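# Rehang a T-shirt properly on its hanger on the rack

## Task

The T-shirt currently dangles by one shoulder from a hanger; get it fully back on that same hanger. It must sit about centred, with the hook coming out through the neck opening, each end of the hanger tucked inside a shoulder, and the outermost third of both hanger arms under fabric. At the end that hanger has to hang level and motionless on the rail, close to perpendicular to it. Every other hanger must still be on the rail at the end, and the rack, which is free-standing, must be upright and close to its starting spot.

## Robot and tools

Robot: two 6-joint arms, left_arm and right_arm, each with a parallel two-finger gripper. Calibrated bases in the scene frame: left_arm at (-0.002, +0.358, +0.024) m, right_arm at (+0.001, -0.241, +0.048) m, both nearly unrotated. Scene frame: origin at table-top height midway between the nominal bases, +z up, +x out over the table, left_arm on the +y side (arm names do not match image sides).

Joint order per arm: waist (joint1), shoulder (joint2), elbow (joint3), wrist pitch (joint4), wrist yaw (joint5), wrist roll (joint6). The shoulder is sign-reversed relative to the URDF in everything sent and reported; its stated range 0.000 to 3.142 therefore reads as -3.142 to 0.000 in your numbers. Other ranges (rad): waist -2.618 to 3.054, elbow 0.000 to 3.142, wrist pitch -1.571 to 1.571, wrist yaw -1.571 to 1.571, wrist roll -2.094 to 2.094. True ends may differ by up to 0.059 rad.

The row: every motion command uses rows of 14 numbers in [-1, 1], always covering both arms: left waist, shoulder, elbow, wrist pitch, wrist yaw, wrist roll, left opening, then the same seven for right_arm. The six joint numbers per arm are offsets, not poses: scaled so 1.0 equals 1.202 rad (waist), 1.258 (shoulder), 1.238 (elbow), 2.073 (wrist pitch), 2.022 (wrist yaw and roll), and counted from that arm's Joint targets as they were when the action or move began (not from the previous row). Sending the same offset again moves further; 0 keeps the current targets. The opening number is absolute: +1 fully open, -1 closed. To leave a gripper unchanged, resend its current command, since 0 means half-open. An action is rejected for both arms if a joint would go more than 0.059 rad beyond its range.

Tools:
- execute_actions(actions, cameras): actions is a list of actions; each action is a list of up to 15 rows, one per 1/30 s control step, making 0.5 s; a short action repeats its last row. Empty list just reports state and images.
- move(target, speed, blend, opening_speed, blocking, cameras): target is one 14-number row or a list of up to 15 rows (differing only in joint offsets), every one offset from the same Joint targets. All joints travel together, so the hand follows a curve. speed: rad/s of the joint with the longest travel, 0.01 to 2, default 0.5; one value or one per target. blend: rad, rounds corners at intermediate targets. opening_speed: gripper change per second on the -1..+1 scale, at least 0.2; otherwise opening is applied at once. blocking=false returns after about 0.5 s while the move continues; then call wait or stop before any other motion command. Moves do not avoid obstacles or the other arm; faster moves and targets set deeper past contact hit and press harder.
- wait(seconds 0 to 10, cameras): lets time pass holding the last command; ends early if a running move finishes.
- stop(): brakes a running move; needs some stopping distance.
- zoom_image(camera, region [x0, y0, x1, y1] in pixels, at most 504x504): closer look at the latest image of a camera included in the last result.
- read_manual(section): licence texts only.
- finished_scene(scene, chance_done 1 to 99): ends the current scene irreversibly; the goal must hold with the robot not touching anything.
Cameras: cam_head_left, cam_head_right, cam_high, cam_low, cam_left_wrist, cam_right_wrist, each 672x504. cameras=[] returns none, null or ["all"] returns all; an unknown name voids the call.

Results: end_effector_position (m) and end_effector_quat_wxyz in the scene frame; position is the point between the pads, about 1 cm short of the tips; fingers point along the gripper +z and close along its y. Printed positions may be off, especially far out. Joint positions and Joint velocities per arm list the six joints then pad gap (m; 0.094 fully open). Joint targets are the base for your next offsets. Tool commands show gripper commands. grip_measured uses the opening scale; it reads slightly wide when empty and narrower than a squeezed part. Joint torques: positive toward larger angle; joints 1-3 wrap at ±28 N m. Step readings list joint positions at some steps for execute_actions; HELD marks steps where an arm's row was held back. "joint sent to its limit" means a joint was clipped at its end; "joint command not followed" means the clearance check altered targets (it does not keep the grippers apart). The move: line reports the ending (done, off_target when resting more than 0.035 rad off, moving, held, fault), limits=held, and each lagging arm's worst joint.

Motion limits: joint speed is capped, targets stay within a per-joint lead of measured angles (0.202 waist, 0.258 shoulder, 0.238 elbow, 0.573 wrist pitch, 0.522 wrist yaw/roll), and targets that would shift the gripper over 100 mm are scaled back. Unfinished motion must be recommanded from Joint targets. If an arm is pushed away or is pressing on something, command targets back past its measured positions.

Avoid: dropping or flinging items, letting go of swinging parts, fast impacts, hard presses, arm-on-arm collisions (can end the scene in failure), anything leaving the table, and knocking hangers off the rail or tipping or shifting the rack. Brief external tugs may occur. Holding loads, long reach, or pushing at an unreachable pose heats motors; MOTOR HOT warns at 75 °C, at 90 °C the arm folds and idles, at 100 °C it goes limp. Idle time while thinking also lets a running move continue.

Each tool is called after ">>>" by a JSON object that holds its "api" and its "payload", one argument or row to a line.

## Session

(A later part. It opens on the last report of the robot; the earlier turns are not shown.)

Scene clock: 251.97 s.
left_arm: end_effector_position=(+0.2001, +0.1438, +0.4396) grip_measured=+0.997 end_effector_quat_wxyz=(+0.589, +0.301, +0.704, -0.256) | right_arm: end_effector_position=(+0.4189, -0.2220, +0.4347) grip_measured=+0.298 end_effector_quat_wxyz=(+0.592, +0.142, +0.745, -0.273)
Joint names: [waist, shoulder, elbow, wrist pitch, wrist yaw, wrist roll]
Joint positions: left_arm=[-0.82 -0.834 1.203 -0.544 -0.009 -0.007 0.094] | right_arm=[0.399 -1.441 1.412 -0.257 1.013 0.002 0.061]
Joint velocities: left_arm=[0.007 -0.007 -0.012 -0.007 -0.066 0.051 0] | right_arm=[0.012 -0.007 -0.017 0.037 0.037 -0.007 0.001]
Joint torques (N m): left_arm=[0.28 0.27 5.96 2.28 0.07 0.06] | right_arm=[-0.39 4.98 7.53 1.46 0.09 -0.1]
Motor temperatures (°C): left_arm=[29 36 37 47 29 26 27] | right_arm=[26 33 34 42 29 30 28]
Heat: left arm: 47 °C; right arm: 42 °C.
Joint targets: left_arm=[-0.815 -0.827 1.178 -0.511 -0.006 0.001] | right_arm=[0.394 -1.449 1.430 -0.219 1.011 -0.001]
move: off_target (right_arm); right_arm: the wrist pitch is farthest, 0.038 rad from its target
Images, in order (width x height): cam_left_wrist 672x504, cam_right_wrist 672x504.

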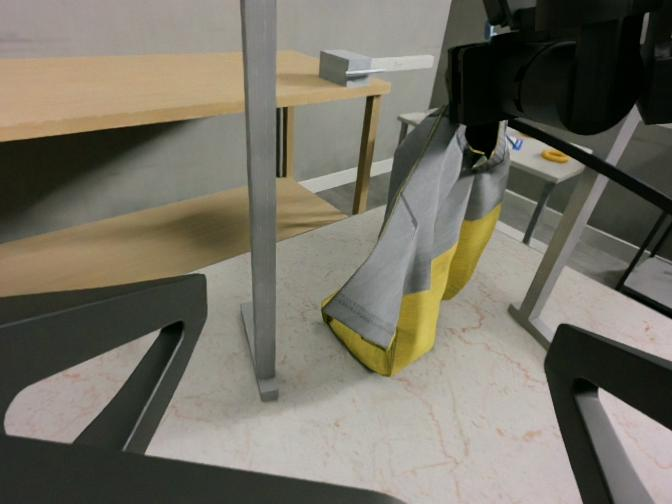

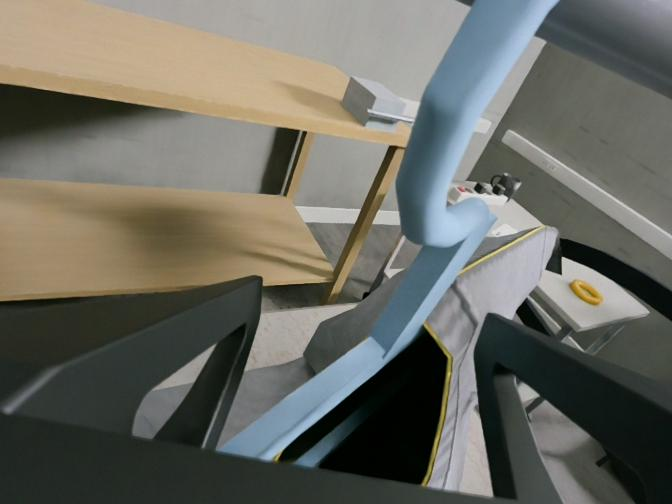

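>>> {"api": "move", "payload": {
  "target": [0,0,0,0,0,0,1,-0.03,0.008,0.008,0,0,0.1,0.3],
  "speed": 0.15,
  "cameras": ["cam_right_wrist"]
}}

>>> {"api": "move", "payload": {
  "target": [0,0,0,0,0,0,1,0,0,0,0,0,0,-1],
  "opening_speed": 0.5
}}

Scene clock: 254.20 s.
left_arm: end_effector_position=(+0.2001, +0.1438, +0.4396) grip_measured=+0.997 end_effector_quat_wxyz=(+0.589, +0.301, +0.704, -0.256) | right_arm: end_effector_position=(+0.4194, -0.2364, +0.4346) grip_measured=+0.298 end_effector_quat_wxyz=(+0.611, +0.223, +0.725, -0.227)
Joint names: [waist, shoulder, elbow, wrist pitch, wrist yaw, wrist roll]
Joint positions: left_arm=[-0.82 -0.834 1.203 -0.544 -0.009 -0.007 0.094] | right_arm=[0.364 -1.441 1.412 -0.257 1.012 0.187 0.061]
Joint velocities: left_arm=[-0.002 0.007 -0.022 -0.066 0.037 -0.066 0] | right_arm=[-0.022 0.007 -0.002 -0.051 -0.007 0.022 0]
Joint torques (N m): left_arm=[0.46 0.1 6.08 2.32 0.13 0.08] | right_arm=[-0.46 5.83 8.28 1.45 0.09 0.09]
Motor temperatures (°C): left_arm=[29 35 37 48 29 26 27] | right_arm=[26 34 34 42 29 30 28]
Heat: left arm: 48 °C; right arm: 42 °C.
Joint targets: left_arm=[-0.815 -0.827 1.178 -0.511 -0.006 0.001] | right_arm=[0.358 -1.439 1.440 -0.219 1.011 0.201]
move: off_target (right_arm); right_arm: the wrist pitch is farthest, 0.038 rad from its target
Images, in order (width x height): cam_right_wrist 672x504.

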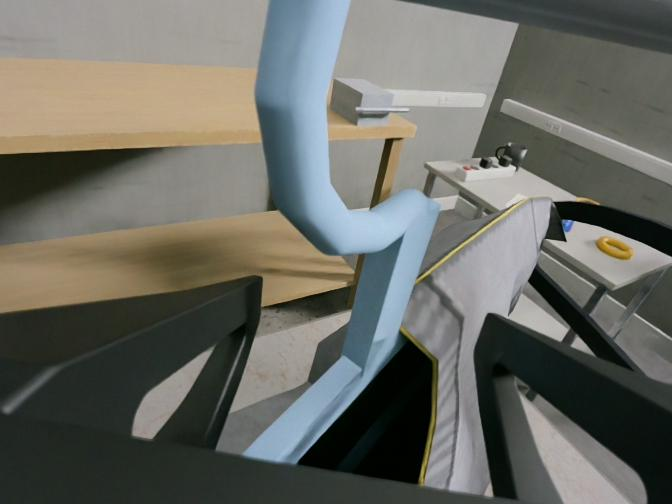

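Scene clock: 257.00 s.
left_arm: end_effector_position=(+0.2001, +0.1438, +0.4396) grip_measured=+0.997 end_effector_quat_wxyz=(+0.589, +0.301, +0.704, -0.256) | right_arm: end_effector_position=(+0.4196, -0.2362, +0.4345) grip_measured=-0.870 end_effector_quat_wxyz=(+0.612, +0.225, +0.724, -0.223)
Joint names: [waist, shoulder, elbow, wrist pitch, wrist yaw, wrist roll]
Joint positions: left_arm=[-0.82 -0.834 1.203 -0.544 -0.009 -0.007 0.094] | right_arm=[0.364 -1.441 1.412 -0.257 1.01 0.196 0.006]
Joint velocities: left_arm=[-0.022 -0.017 -0.002 -0.037 -0.051 0.125 -0.001] | right_arm=[-0.002 0.002 -0.007 0.007 -0.037 -0.007 -0.001]
Joint torques (N m): left_arm=[0.61 0.34 6.23 2.28 0.11 0.07] | right_arm=[-0.47 5.85 8.29 1.45 0.1 0.05]
Motor temperatures (°C): left_arm=[29 35 37 48 29 26 27] | right_arm=[26 34 34 42 29 30 28]
Heat: left arm: 48 °C; right arm: 42 °C.
Joint targets: left_arm=[-0.815 -0.827 1.178 -0.511 -0.006 0.001] | right_arm=[0.358 -1.439 1.440 -0.219 1.011 0.201]
move: off_target (right_arm); right_arm: the wrist pitch is farthest, 0.038 rad from its target

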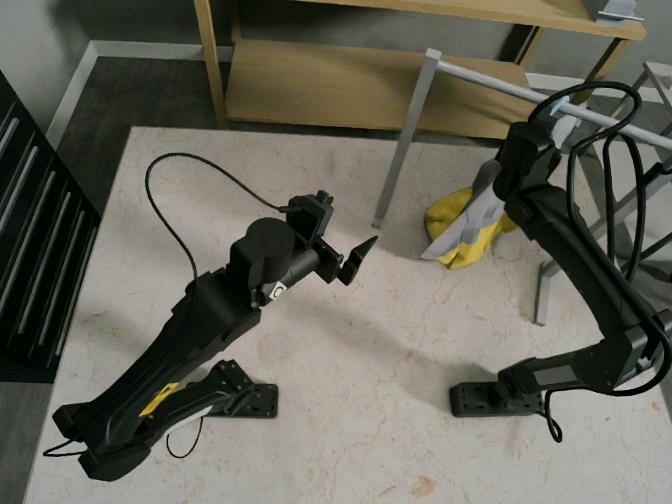

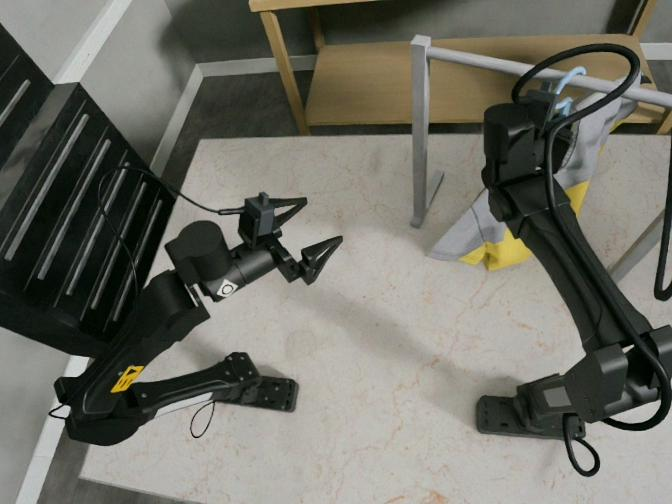

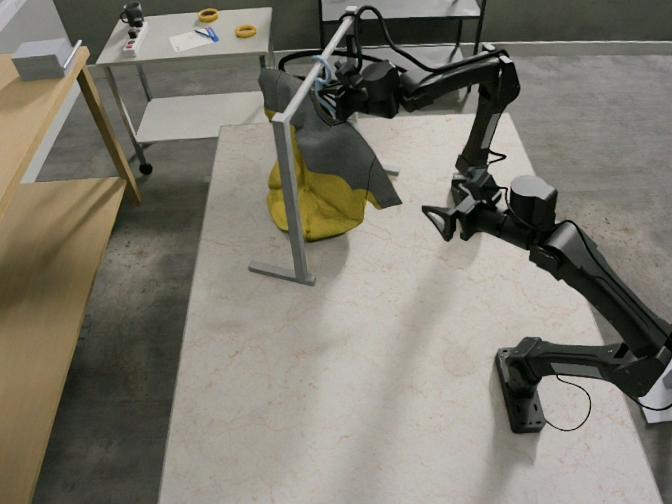

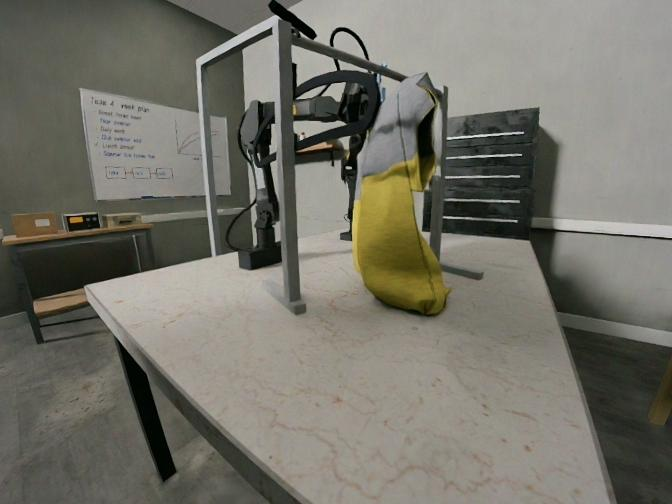

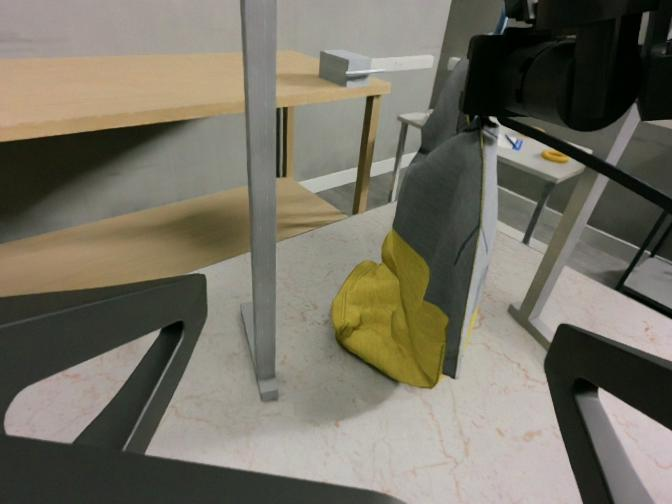

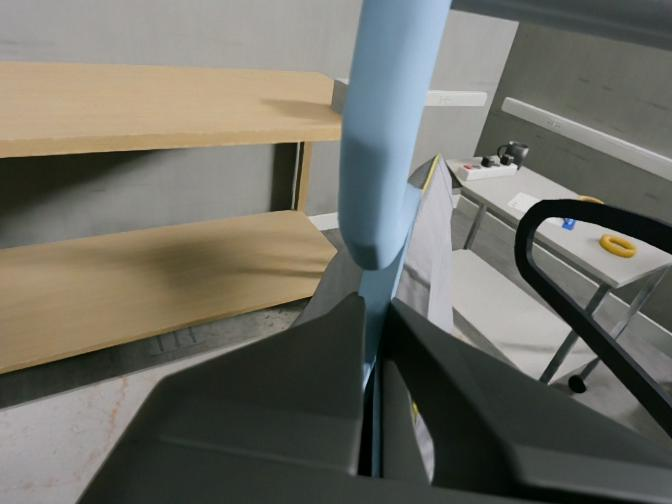

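>>> {"api": "move", "payload": {
  "target": [0,0,0,0,0,0,1,0.047,0.002,-0.003,0.027,-0.148,-0.1,-1],
  "speed": 0.15
}}

>>> {"api": "zoom_image", "payload": {
  "camera": "cam_high",
  "region": [210, 40, 430, 260]
}}

Scene clock: 260.10 s.
left_arm: end_effector_position=(+0.2001, +0.1438, +0.4396) grip_measured=+0.997 end_effector_quat_wxyz=(+0.589, +0.301, +0.704, -0.256) | right_arm: end_effector_position=(+0.4422, -0.1724, +0.4345) grip_measured=-0.871 end_effector_quat_wxyz=(+0.627, +0.070, +0.762, -0.145)
Joint names: [waist, shoulder, elbow, wrist pitch, wrist yaw, wrist roll]
Joint positions: left_arm=[-0.82 -0.834 1.203 -0.544 -0.009 -0.007 0.094] | right_arm=[0.406 -1.441 1.412 -0.202 0.725 0.018 0.006]
Joint velocities: left_arm=[-0.007 -0.002 0.017 0.022 -0.007 0.037 0] | right_arm=[-0.007 0.007 -0.007 0.007 -0.007 0.007 0]
Joint torques (N m): left_arm=[0.49 0.23 5.98 2.24 0.03 0.09] | right_arm=[0.65 6.22 8.13 1.57 -0.03 -0.21]
Motor temperatures (°C): left_arm=[29 35 37 48 29 26 27] | right_arm=[26 34 34 42 29 30 28]
Heat: left arm: 48 °C; right arm: 42 °C.
Joint targets: left_arm=[-0.815 -0.827 1.178 -0.511 -0.006 0.001] | right_arm=[0.415 -1.437 1.436 -0.164 0.712 -0.001]
move: off_target (right_arm); right_arm: the wrist pitch is farthest, 0.039 rad from its target

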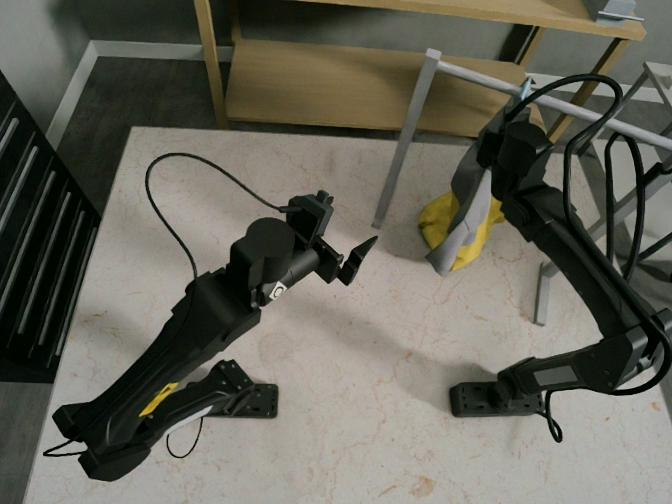

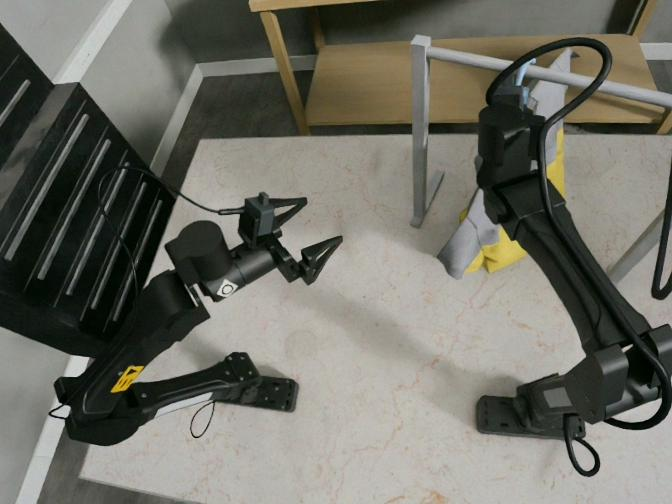

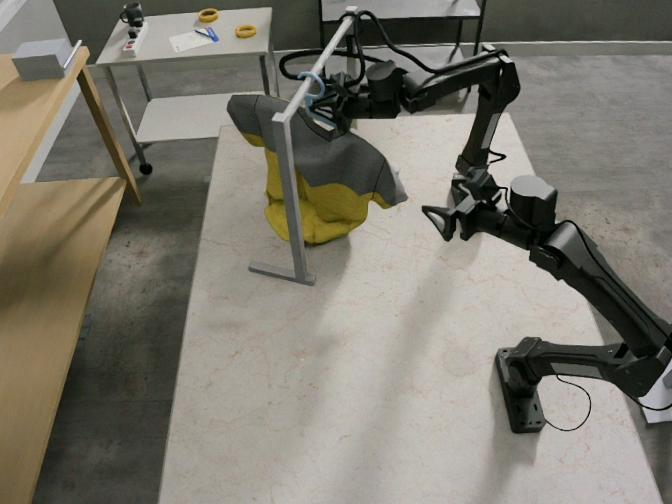

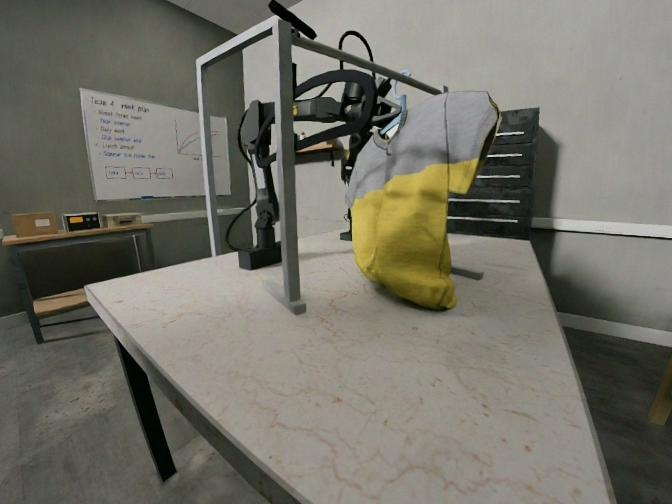

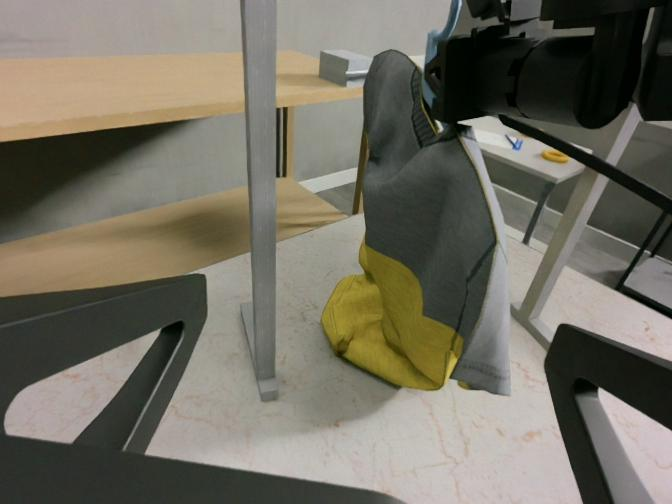

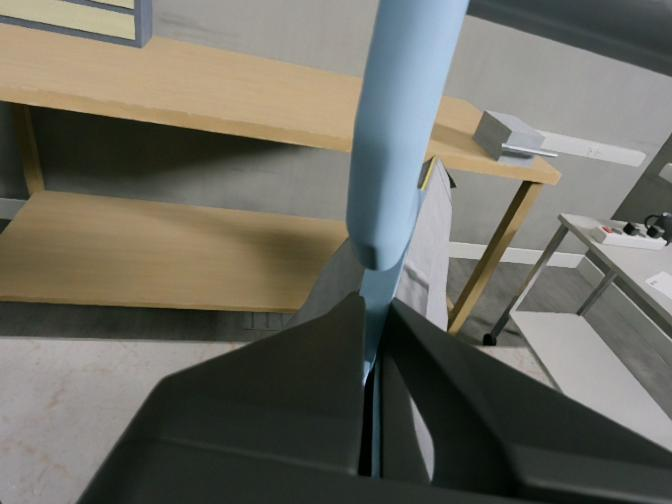

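Scaled by 2.291 from the camera's 672x504 image, which has a finer 960x720 frame.

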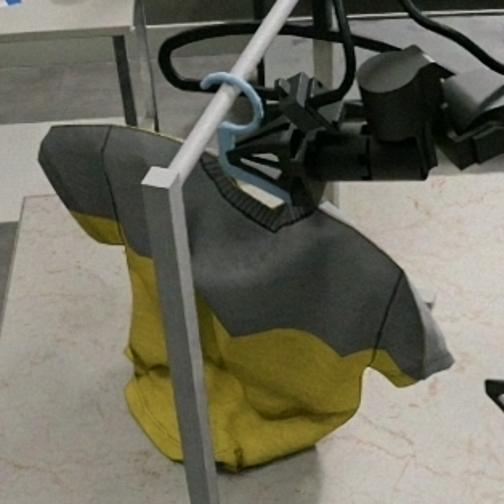

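>>> {"api": "move", "payload": {
  "target": [0,0,0,0,0,0,1,0.064,-0.1,0.342,-0.36,0.034,0,-1],
  "speed": 0.2
}}

>>> {"api": "zoom_image", "payload": {
  "camera": "cam_high",
  "region": [210, 40, 430, 260]
}}

Scene clock: 264.87 s.
left_arm: end_effector_position=(+0.2001, +0.1438, +0.4400) grip_measured=+0.997 end_effector_quat_wxyz=(+0.590, +0.301, +0.704, -0.257) | right_arm: end_effector_position=(+0.4139, -0.1622, +0.4454) grip_measured=-0.871 end_effector_quat_wxyz=(+0.509, -0.017, +0.834, -0.213)
Joint names: [waist, shoulder, elbow, wrist pitch, wrist yaw, wrist roll]
Joint positions: left_arm=[-0.82 -0.834 1.203 -0.543 -0.009 -0.007 0.094] | right_arm=[0.473 -1.557 1.826 -0.849 0.774 0.012 0.006]
Joint velocities: left_arm=[-0.012 0.002 -0.017 0.007 0.037 -0.037 0] | right_arm=[-0.022 -0.002 0.007 -0.007 -0.022 -0.095 0]
Joint torques (N m): left_arm=[0.44 0.24 6.17 2.31 0.08 0.03] | right_arm=[1.4 5.57 8.12 0.59 0.22 -0.13]
Motor temperatures (°C): left_arm=[29 35 37 49 29 26 27] | right_arm=[26 34 34 41 29 30 29]
Heat: left arm: 49 °C; right arm: 41 °C.
Joint targets: left_arm=[-0.815 -0.827 1.178 -0.511 -0.006 0.001] | right_arm=[0.492 -1.563 1.860 -0.910 0.780 -0.001]
move: off_target (right_arm); right_arm: the wrist pitch is farthest, 0.061 rad from its target

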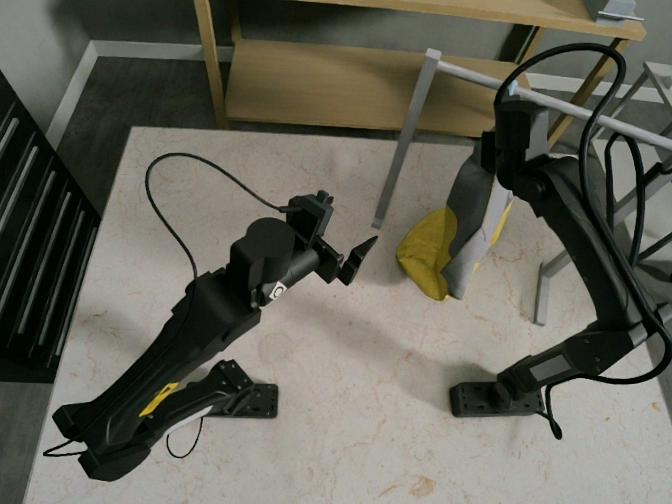

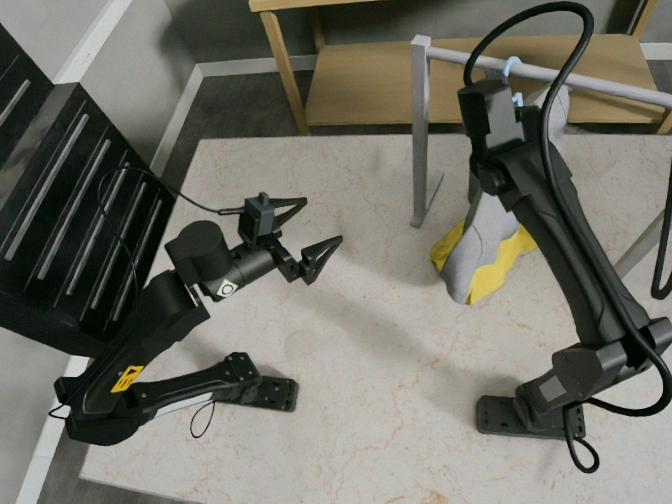

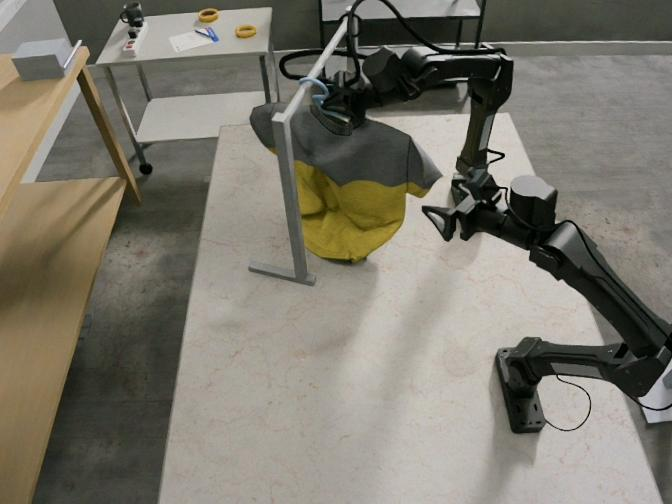

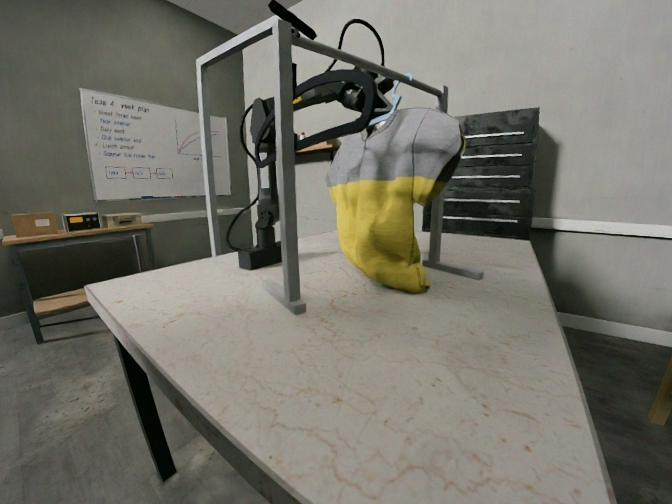

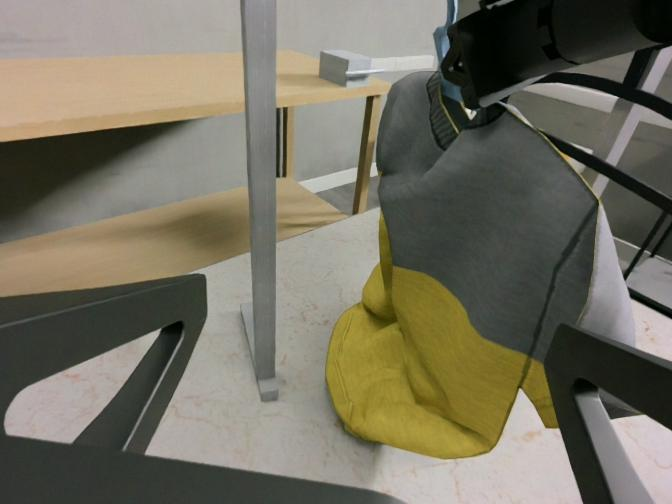

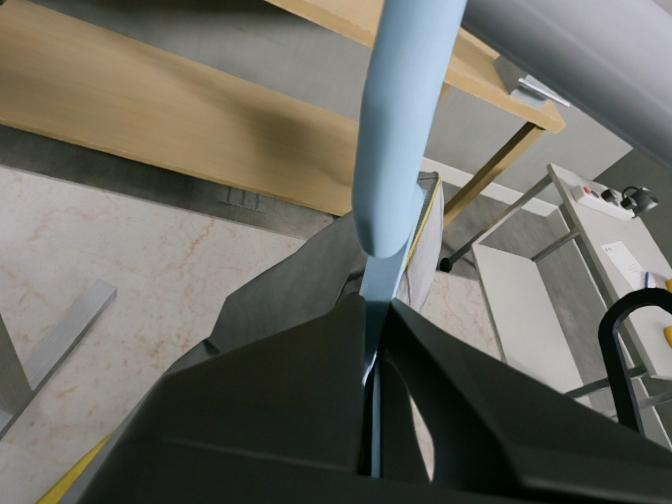

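Scaled by 2.291 from the camera's 672x504 image, which has a finer 960x720 frame.

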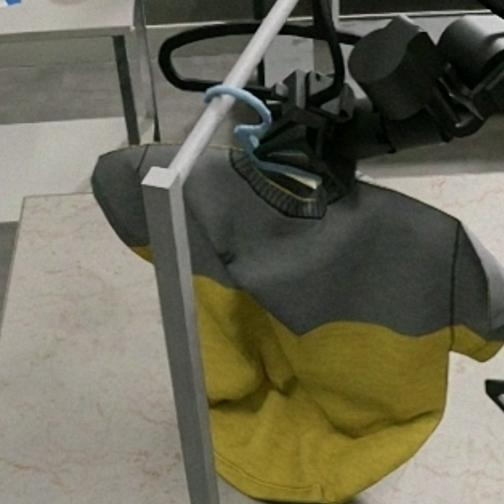

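>>> {"api": "execute_actions", "payload": {
  "actions": [],
  "cameras": ["cam_head_left","cam_high","cam_left_wrist","cam_right_wrist"]
}}

Scene clock: 266.13 s.
left_arm: end_effector_position=(+0.2001, +0.1438, +0.4400) grip_measured=+0.997 end_effector_quat_wxyz=(+0.590, +0.301, +0.704, -0.257) | right_arm: end_effector_position=(+0.4138, -0.1623, +0.4451) grip_measured=-0.871 end_effector_quat_wxyz=(+0.508, -0.017, +0.834, -0.213)
Joint names: [waist, shoulder, elbow, wrist pitch, wrist yaw, wrist roll]
Joint positions: left_arm=[-0.82 -0.834 1.203 -0.543 -0.009 -0.007 0.094] | right_arm=[0.473 -1.557 1.826 -0.851 0.774 0.012 0.006]
Joint velocities: left_arm=[-0.007 0.017 0.002 0.066 0.007 0.051 -0.002] | right_arm=[-0.007 0.022 -0.022 0.037 -0.037 0.007 0]
Joint torques (N m): left_arm=[0.31 0.27 5.83 2.27 0.08 0.08] | right_arm=[1.42 5.56 8.13 0.59 0.23 -0.14]
Motor temperatures (°C): left_arm=[29 35 37 49 29 26 27] | right_arm=[26 34 34 41 29 30 29]
Heat: left arm: 49 °C; right arm: 41 °C.
Joint targets: left_arm=[-0.815 -0.827 1.178 -0.511 -0.006 0.001] | right_arm=[0.492 -1.563 1.860 -0.910 0.780 -0.001]
Tool commands: left_gripper/opening=+1.0 right_gripper/opening=-1.0
Images, in order (width x height): cam_head_left 672x504, cam_high 672x504, cam_left_wrist 672x504, cam_right_wrist 672x504.

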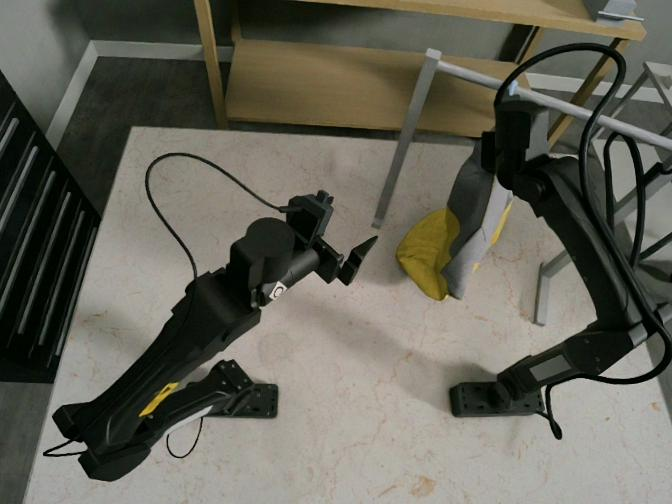

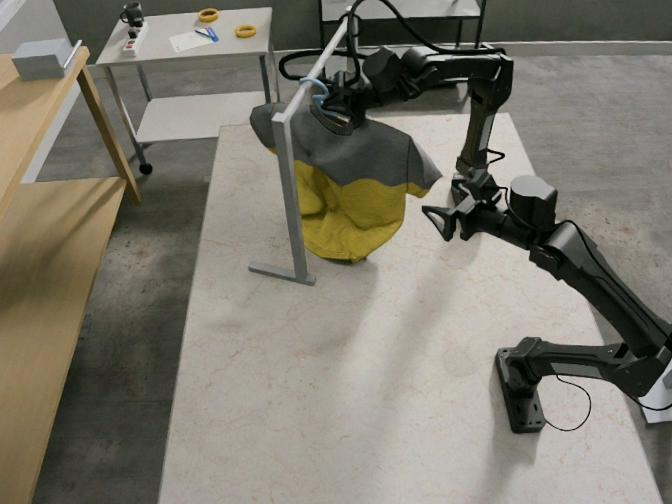

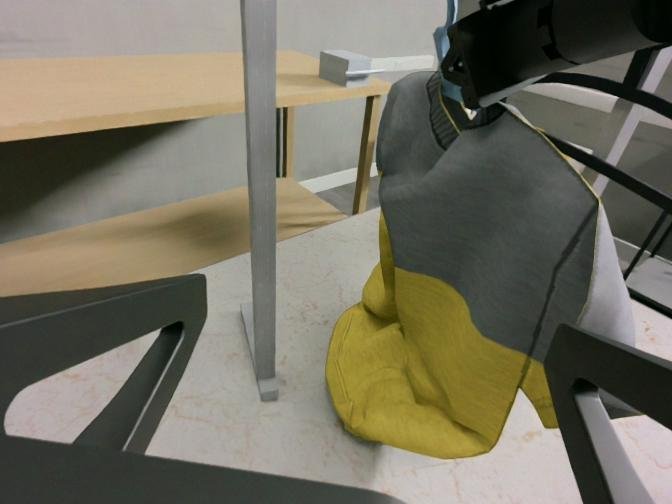

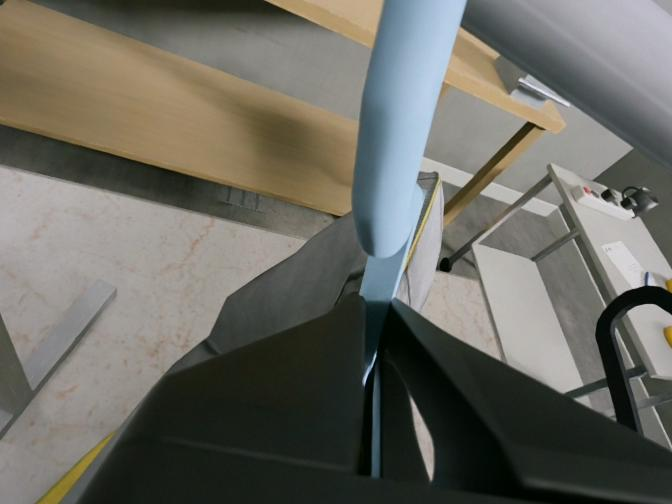

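>>> {"api": "zoom_image", "payload": {
  "camera": "cam_left_wrist",
  "region": [340, 20, 660, 260]
}}

>>> {"api": "zoom_image", "payload": {
  "camera": "cam_high",
  "region": [230, 50, 460, 280]
}}

Scaled by 1.575 from the camera's 672x504 image, which has a finer 960x720 frame.

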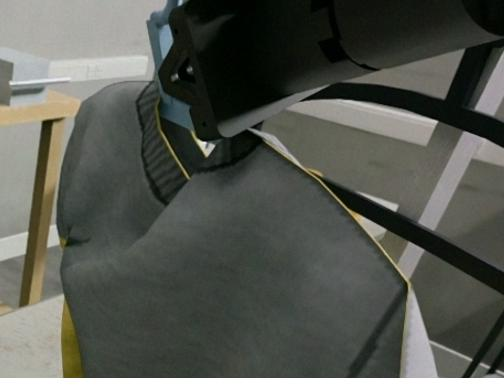

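Scaled by 2.191 from the camera's 672x504 image, which has a finer 960x720 frame.

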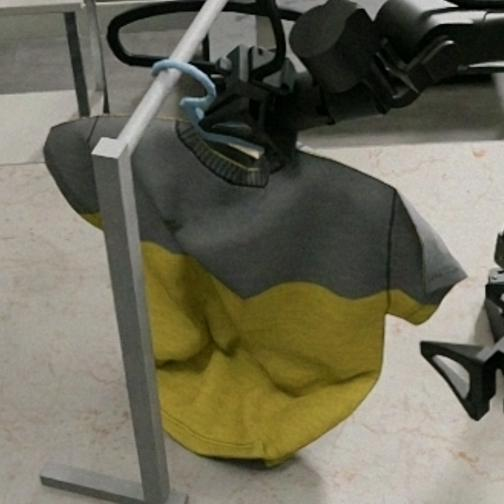

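>>> {"api": "move", "payload": {
  "target": [0,0,0,0,0,0,1,0.041,-0.157,0.313,-0.227,0.038,0,-1],
  "speed": 0.3,
  "cameras": ["cam_head_left","cam_high","cam_left_wrist","cam_right_wrist"]
}}

>>> {"api": "zoom_image", "payload": {
  "camera": "cam_high",
  "region": [230, 50, 460, 280]
}}

Scene clock: 269.10 s.
left_arm: end_effector_position=(+0.2001, +0.1438, +0.4400) grip_measured=+0.997 end_effector_quat_wxyz=(+0.590, +0.301, +0.704, -0.257) | right_arm: end_effector_position=(+0.3997, -0.1654, +0.4573) grip_measured=-0.872 end_effector_quat_wxyz=(+0.426, -0.062, +0.855, -0.291)
Joint names: [waist, shoulder, elbow, wrist pitch, wrist yaw, wrist roll]
Joint positions: left_arm=[-0.82 -0.834 1.203 -0.543 -0.009 -0.007 0.094] | right_arm=[0.515 -1.748 2.224 -1.297 0.877 0.018 0.006]
Joint velocities: left_arm=[0.012 0.002 -0.012 0.037 -0.037 0.007 -0.001] | right_arm=[0.022 0.017 -0.002 -0.051 -0.007 -0.095 0]
Joint torques (N m): left_arm=[0.47 0.35 6.22 2.28 0.09 0.06] | right_arm=[1.95 5.98 6.46 0.19 0.07 -0.19]
Motor temperatures (°C): left_arm=[29 35 37 49 29 26 27] | right_arm=[26 34 34 40 29 30 29]
Heat: left arm: 49 °C; right arm: 40 °C.
Joint targets: left_arm=[-0.815 -0.827 1.178 -0.511 -0.006 0.001] | right_arm=[0.541 -1.760 2.247 -1.380 0.857 -0.001]
move: off_target (right_arm); right_arm: the wrist pitch is farthest, 0.084 rad from its target
Images, in order (width x height): cam_head_left 672x504, cam_high 672x504, cam_left_wrist 672x504, cam_right_wrist 672x504.

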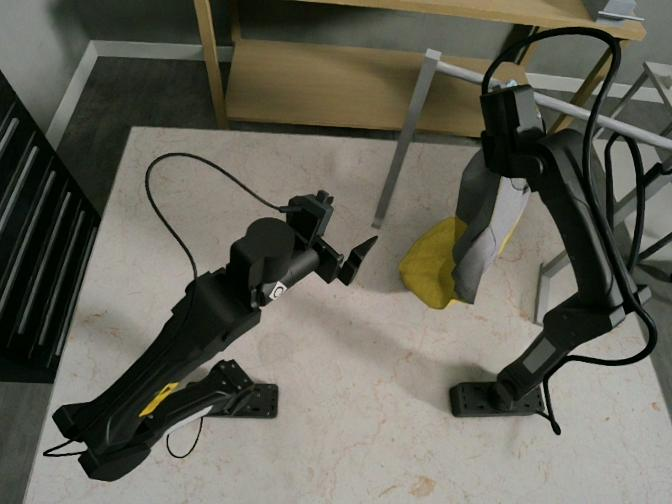

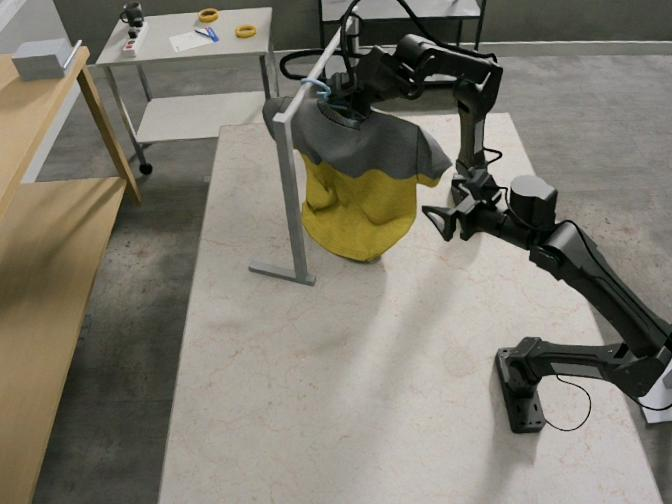

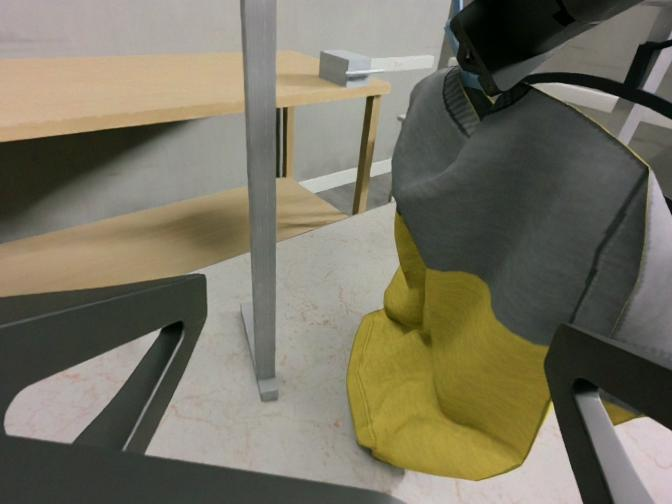

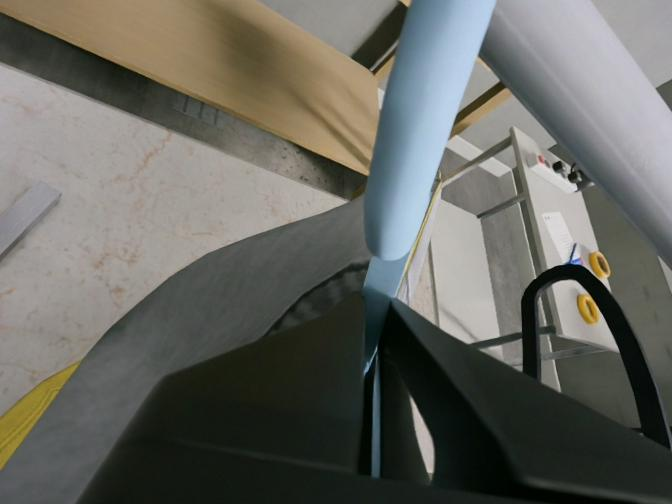

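Scaled by 2.191 from the camera's 672x504 image, which has a finer 960x720 frame.

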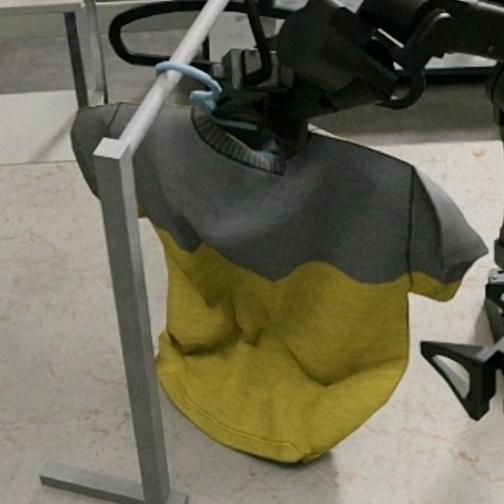

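>>> {"api": "move", "payload": {
  "target": [
    [0,0,0,0,0,0,1,-0.041,0.157,-0.313,0.227,-0.038,0,-1],
    [0,0,0,0,0,0,1,-0.105,0.257,-0.655,0.587,-0.072,0,-1]
  ],
  "speed": 0.3,
  "blend": 0.1,
  "cameras": ["cam_high","cam_right_wrist"]
}}

>>> {"api": "zoom_image", "payload": {
  "camera": "cam_high",
  "region": [230, 50, 460, 280]
}}

Scene clock: 276.23 s.
left_arm: end_effector_position=(+0.2001, +0.1438, +0.4400) grip_measured=+0.997 end_effector_quat_wxyz=(+0.590, +0.301, +0.704, -0.257) | right_arm: end_effector_position=(+0.4481, -0.1583, +0.4351) grip_measured=-0.872 end_effector_quat_wxyz=(+0.625, +0.049, +0.767, -0.140)
Joint names: [waist, shoulder, elbow, wrist pitch, wrist yaw, wrist roll]
Joint positions: left_arm=[-0.82 -0.834 1.203 -0.543 -0.009 -0.007 0.094] | right_arm=[0.424 -1.471 1.45 -0.219 0.706 0.002 0.006]
Joint velocities: left_arm=[-0.017 0.012 -0.007 -0.066 -0.007 -0.11 0] | right_arm=[-0.012 -0.002 -0.017 0.007 0.007 -0.007 -0.001]
Joint torques (N m): left_arm=[0.58 0.53 6.01 2.29 0.11 0.06] | right_arm=[-0.75 9.26 5.38 1.72 0.1 -0.1]
Motor temperatures (°C): left_arm=[29 35 37 50 29 26 27] | right_arm=[26 34 34 40 29 30 29]
Heat: left arm: 50 °C; right arm: 40 °C.
Joint targets: left_arm=[-0.815 -0.827 1.178 -0.511 -0.006 0.001] | right_arm=[0.415 -1.437 1.436 -0.164 0.712 -0.001]
move: off_target (right_arm); right_arm: the wrist pitch is farthest, 0.056 rad from its target
Images, in order (width x height): cam_high 672x504, cam_right_wrist 672x504.

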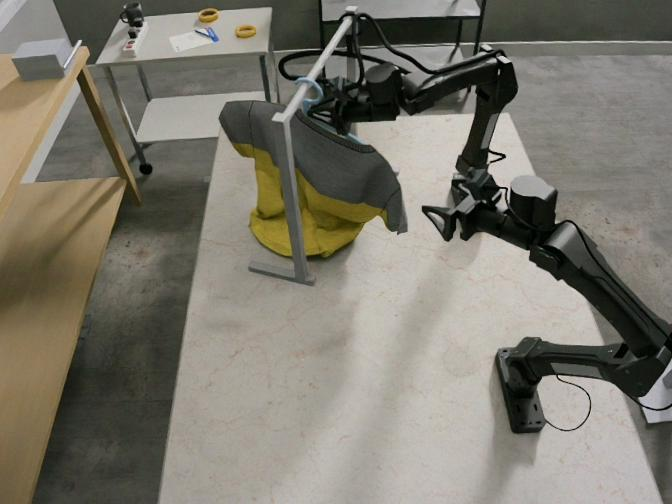

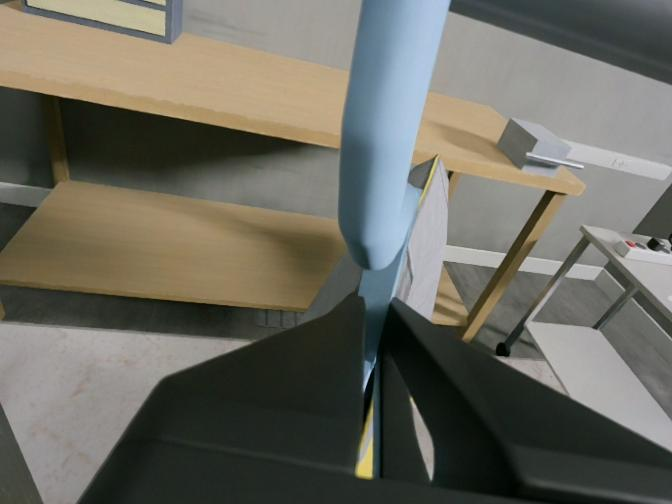

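Scaled by 2.191 from the camera's 672x504 image, which has a finer 960x720 frame.

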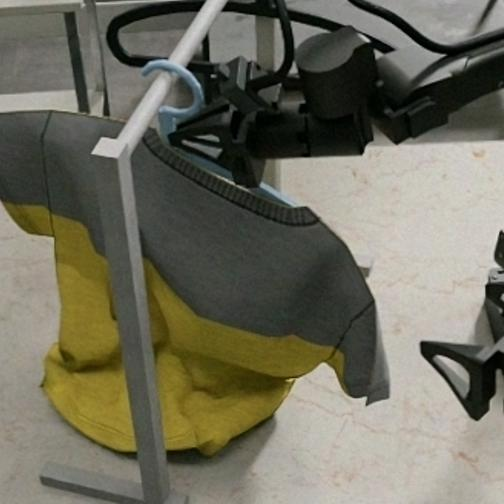

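>>> {"api": "move", "payload": {
  "target": [0,0,0,0,0,0,1,0,0,0,0,0,0,-0.45],
  "opening_speed": 0.4,
  "cameras": ["cam_right_wrist"]
}}

>>> {"api": "move", "payload": {
  "target": [
    [0,0,0,0,0,0,1,-0.006,0.034,-0.215,0.219,-0.003,0,-0.45],
    [0,0,0,0,0,0,1,-0.012,0,-0.349,0.4385,-0.006,0,-0.45]
  ],
  "speed": 0.3,
  "cameras": ["cam_right_wrist","cam_high"]
}}

>>> {"api": "zoom_image", "payload": {
  "camera": "cam_high",
  "region": [230, 50, 460, 280]
}}

Scene clock: 278.20 s.
left_arm: end_effector_position=(+0.2001, +0.1438, +0.4400) grip_measured=+0.997 end_effector_quat_wxyz=(+0.590, +0.301, +0.704, -0.257) | right_arm: end_effector_position=(+0.4486, -0.1590, +0.4366) grip_measured=-0.452 end_effector_quat_wxyz=(+0.627, +0.051, +0.765, -0.139)
Joint names: [waist, shoulder, elbow, wrist pitch, wrist yaw, wrist roll]
Joint positions: left_arm=[-0.82 -0.834 1.203 -0.543 -0.009 -0.007 0.094] | right_arm=[0.422 -1.471 1.45 -0.211 0.706 0.002 0.026]
Joint velocities: left_arm=[0.007 0.002 0.007 0.007 0.022 -0.066 -0.001] | right_arm=[-0.007 0.017 0.002 -0.022 -0.022 -0.037 0]
Joint torques (N m): left_arm=[0.44 0.17 5.97 2.27 0.1 0.03] | right_arm=[-0.61 9.28 5.44 1.67 0.1 -0.1]
Motor temperatures (°C): left_arm=[29 35 36 50 29 26 27] | right_arm=[26 34 34 40 29 30 29]
Heat: left arm: 50 °C; right arm: 40 °C.
Joint targets: left_arm=[-0.815 -0.827 1.178 -0.511 -0.006 0.001] | right_arm=[0.415 -1.437 1.436 -0.164 0.712 -0.001]
move: off_target (right_arm); right_arm: the wrist pitch is farthest, 0.047 rad from its target
Images, in order (width x height): cam_right_wrist 672x504.

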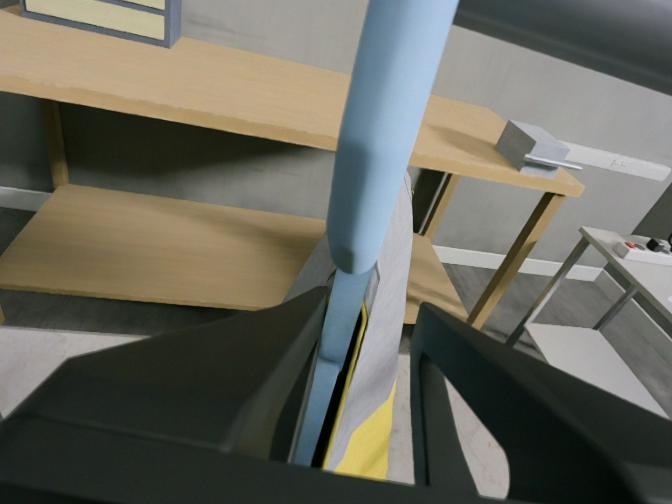

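Scene clock: 282.00 s.
left_arm: end_effector_position=(+0.2001, +0.1438, +0.4400) grip_measured=+0.997 end_effector_quat_wxyz=(+0.590, +0.301, +0.704, -0.257) | right_arm: end_effector_position=(+0.4385, -0.1722, +0.4452) grip_measured=-0.452 end_effector_quat_wxyz=(+0.780, +0.161, +0.603, -0.044)
Joint names: [waist, shoulder, elbow, wrist pitch, wrist yaw, wrist roll]
Joint positions: left_arm=[-0.82 -0.834 1.203 -0.543 -0.009 -0.007 0.094] | right_arm=[0.407 -1.429 1.019 0.705 0.714 0.008 0.026]
Joint velocities: left_arm=[-0.002 0.002 -0.007 0.022 0.081 0.037 0] | right_arm=[-0.007 -0.012 0.002 0.007 -0.051 0.022 -0.001]
Joint torques (N m): left_arm=[0.44 0.34 6.05 2.25 0.11 0.07] | right_arm=[-0.5 4.96 5.29 1.45 -0.18 -0.1]
Motor temperatures (°C): left_arm=[29 35 36 50 29 26 27] | right_arm=[26 34 34 41 29 30 29]
Heat: left arm: 50 °C; right arm: 41 °C.
Joint targets: left_arm=[-0.815 -0.827 1.178 -0.511 -0.006 0.001] | right_arm=[0.400 -1.437 1.004 0.745 0.700 -0.001]
move: off_target (right_arm); right_arm: the wrist pitch is farthest, 0.040 rad from its target
Images, in order (width x height): cam_high 672x504, cam_right_wrist 672x504.

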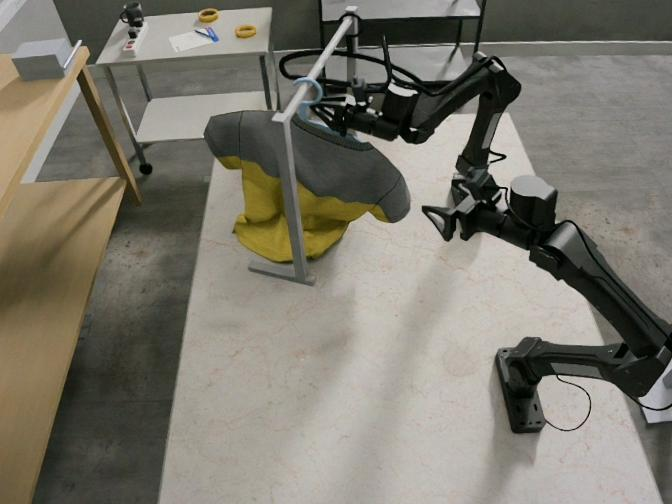

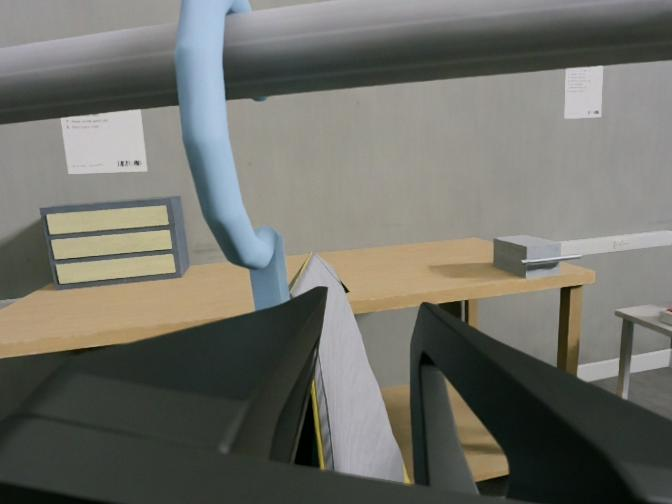

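Scaled by 2.191 from the camera's 672x504 image, which has a finer 960x720 frame.

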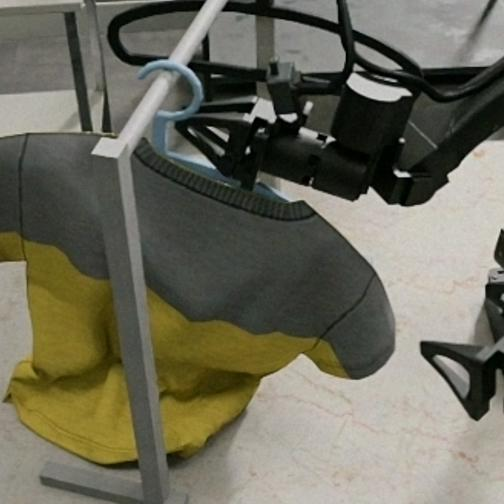

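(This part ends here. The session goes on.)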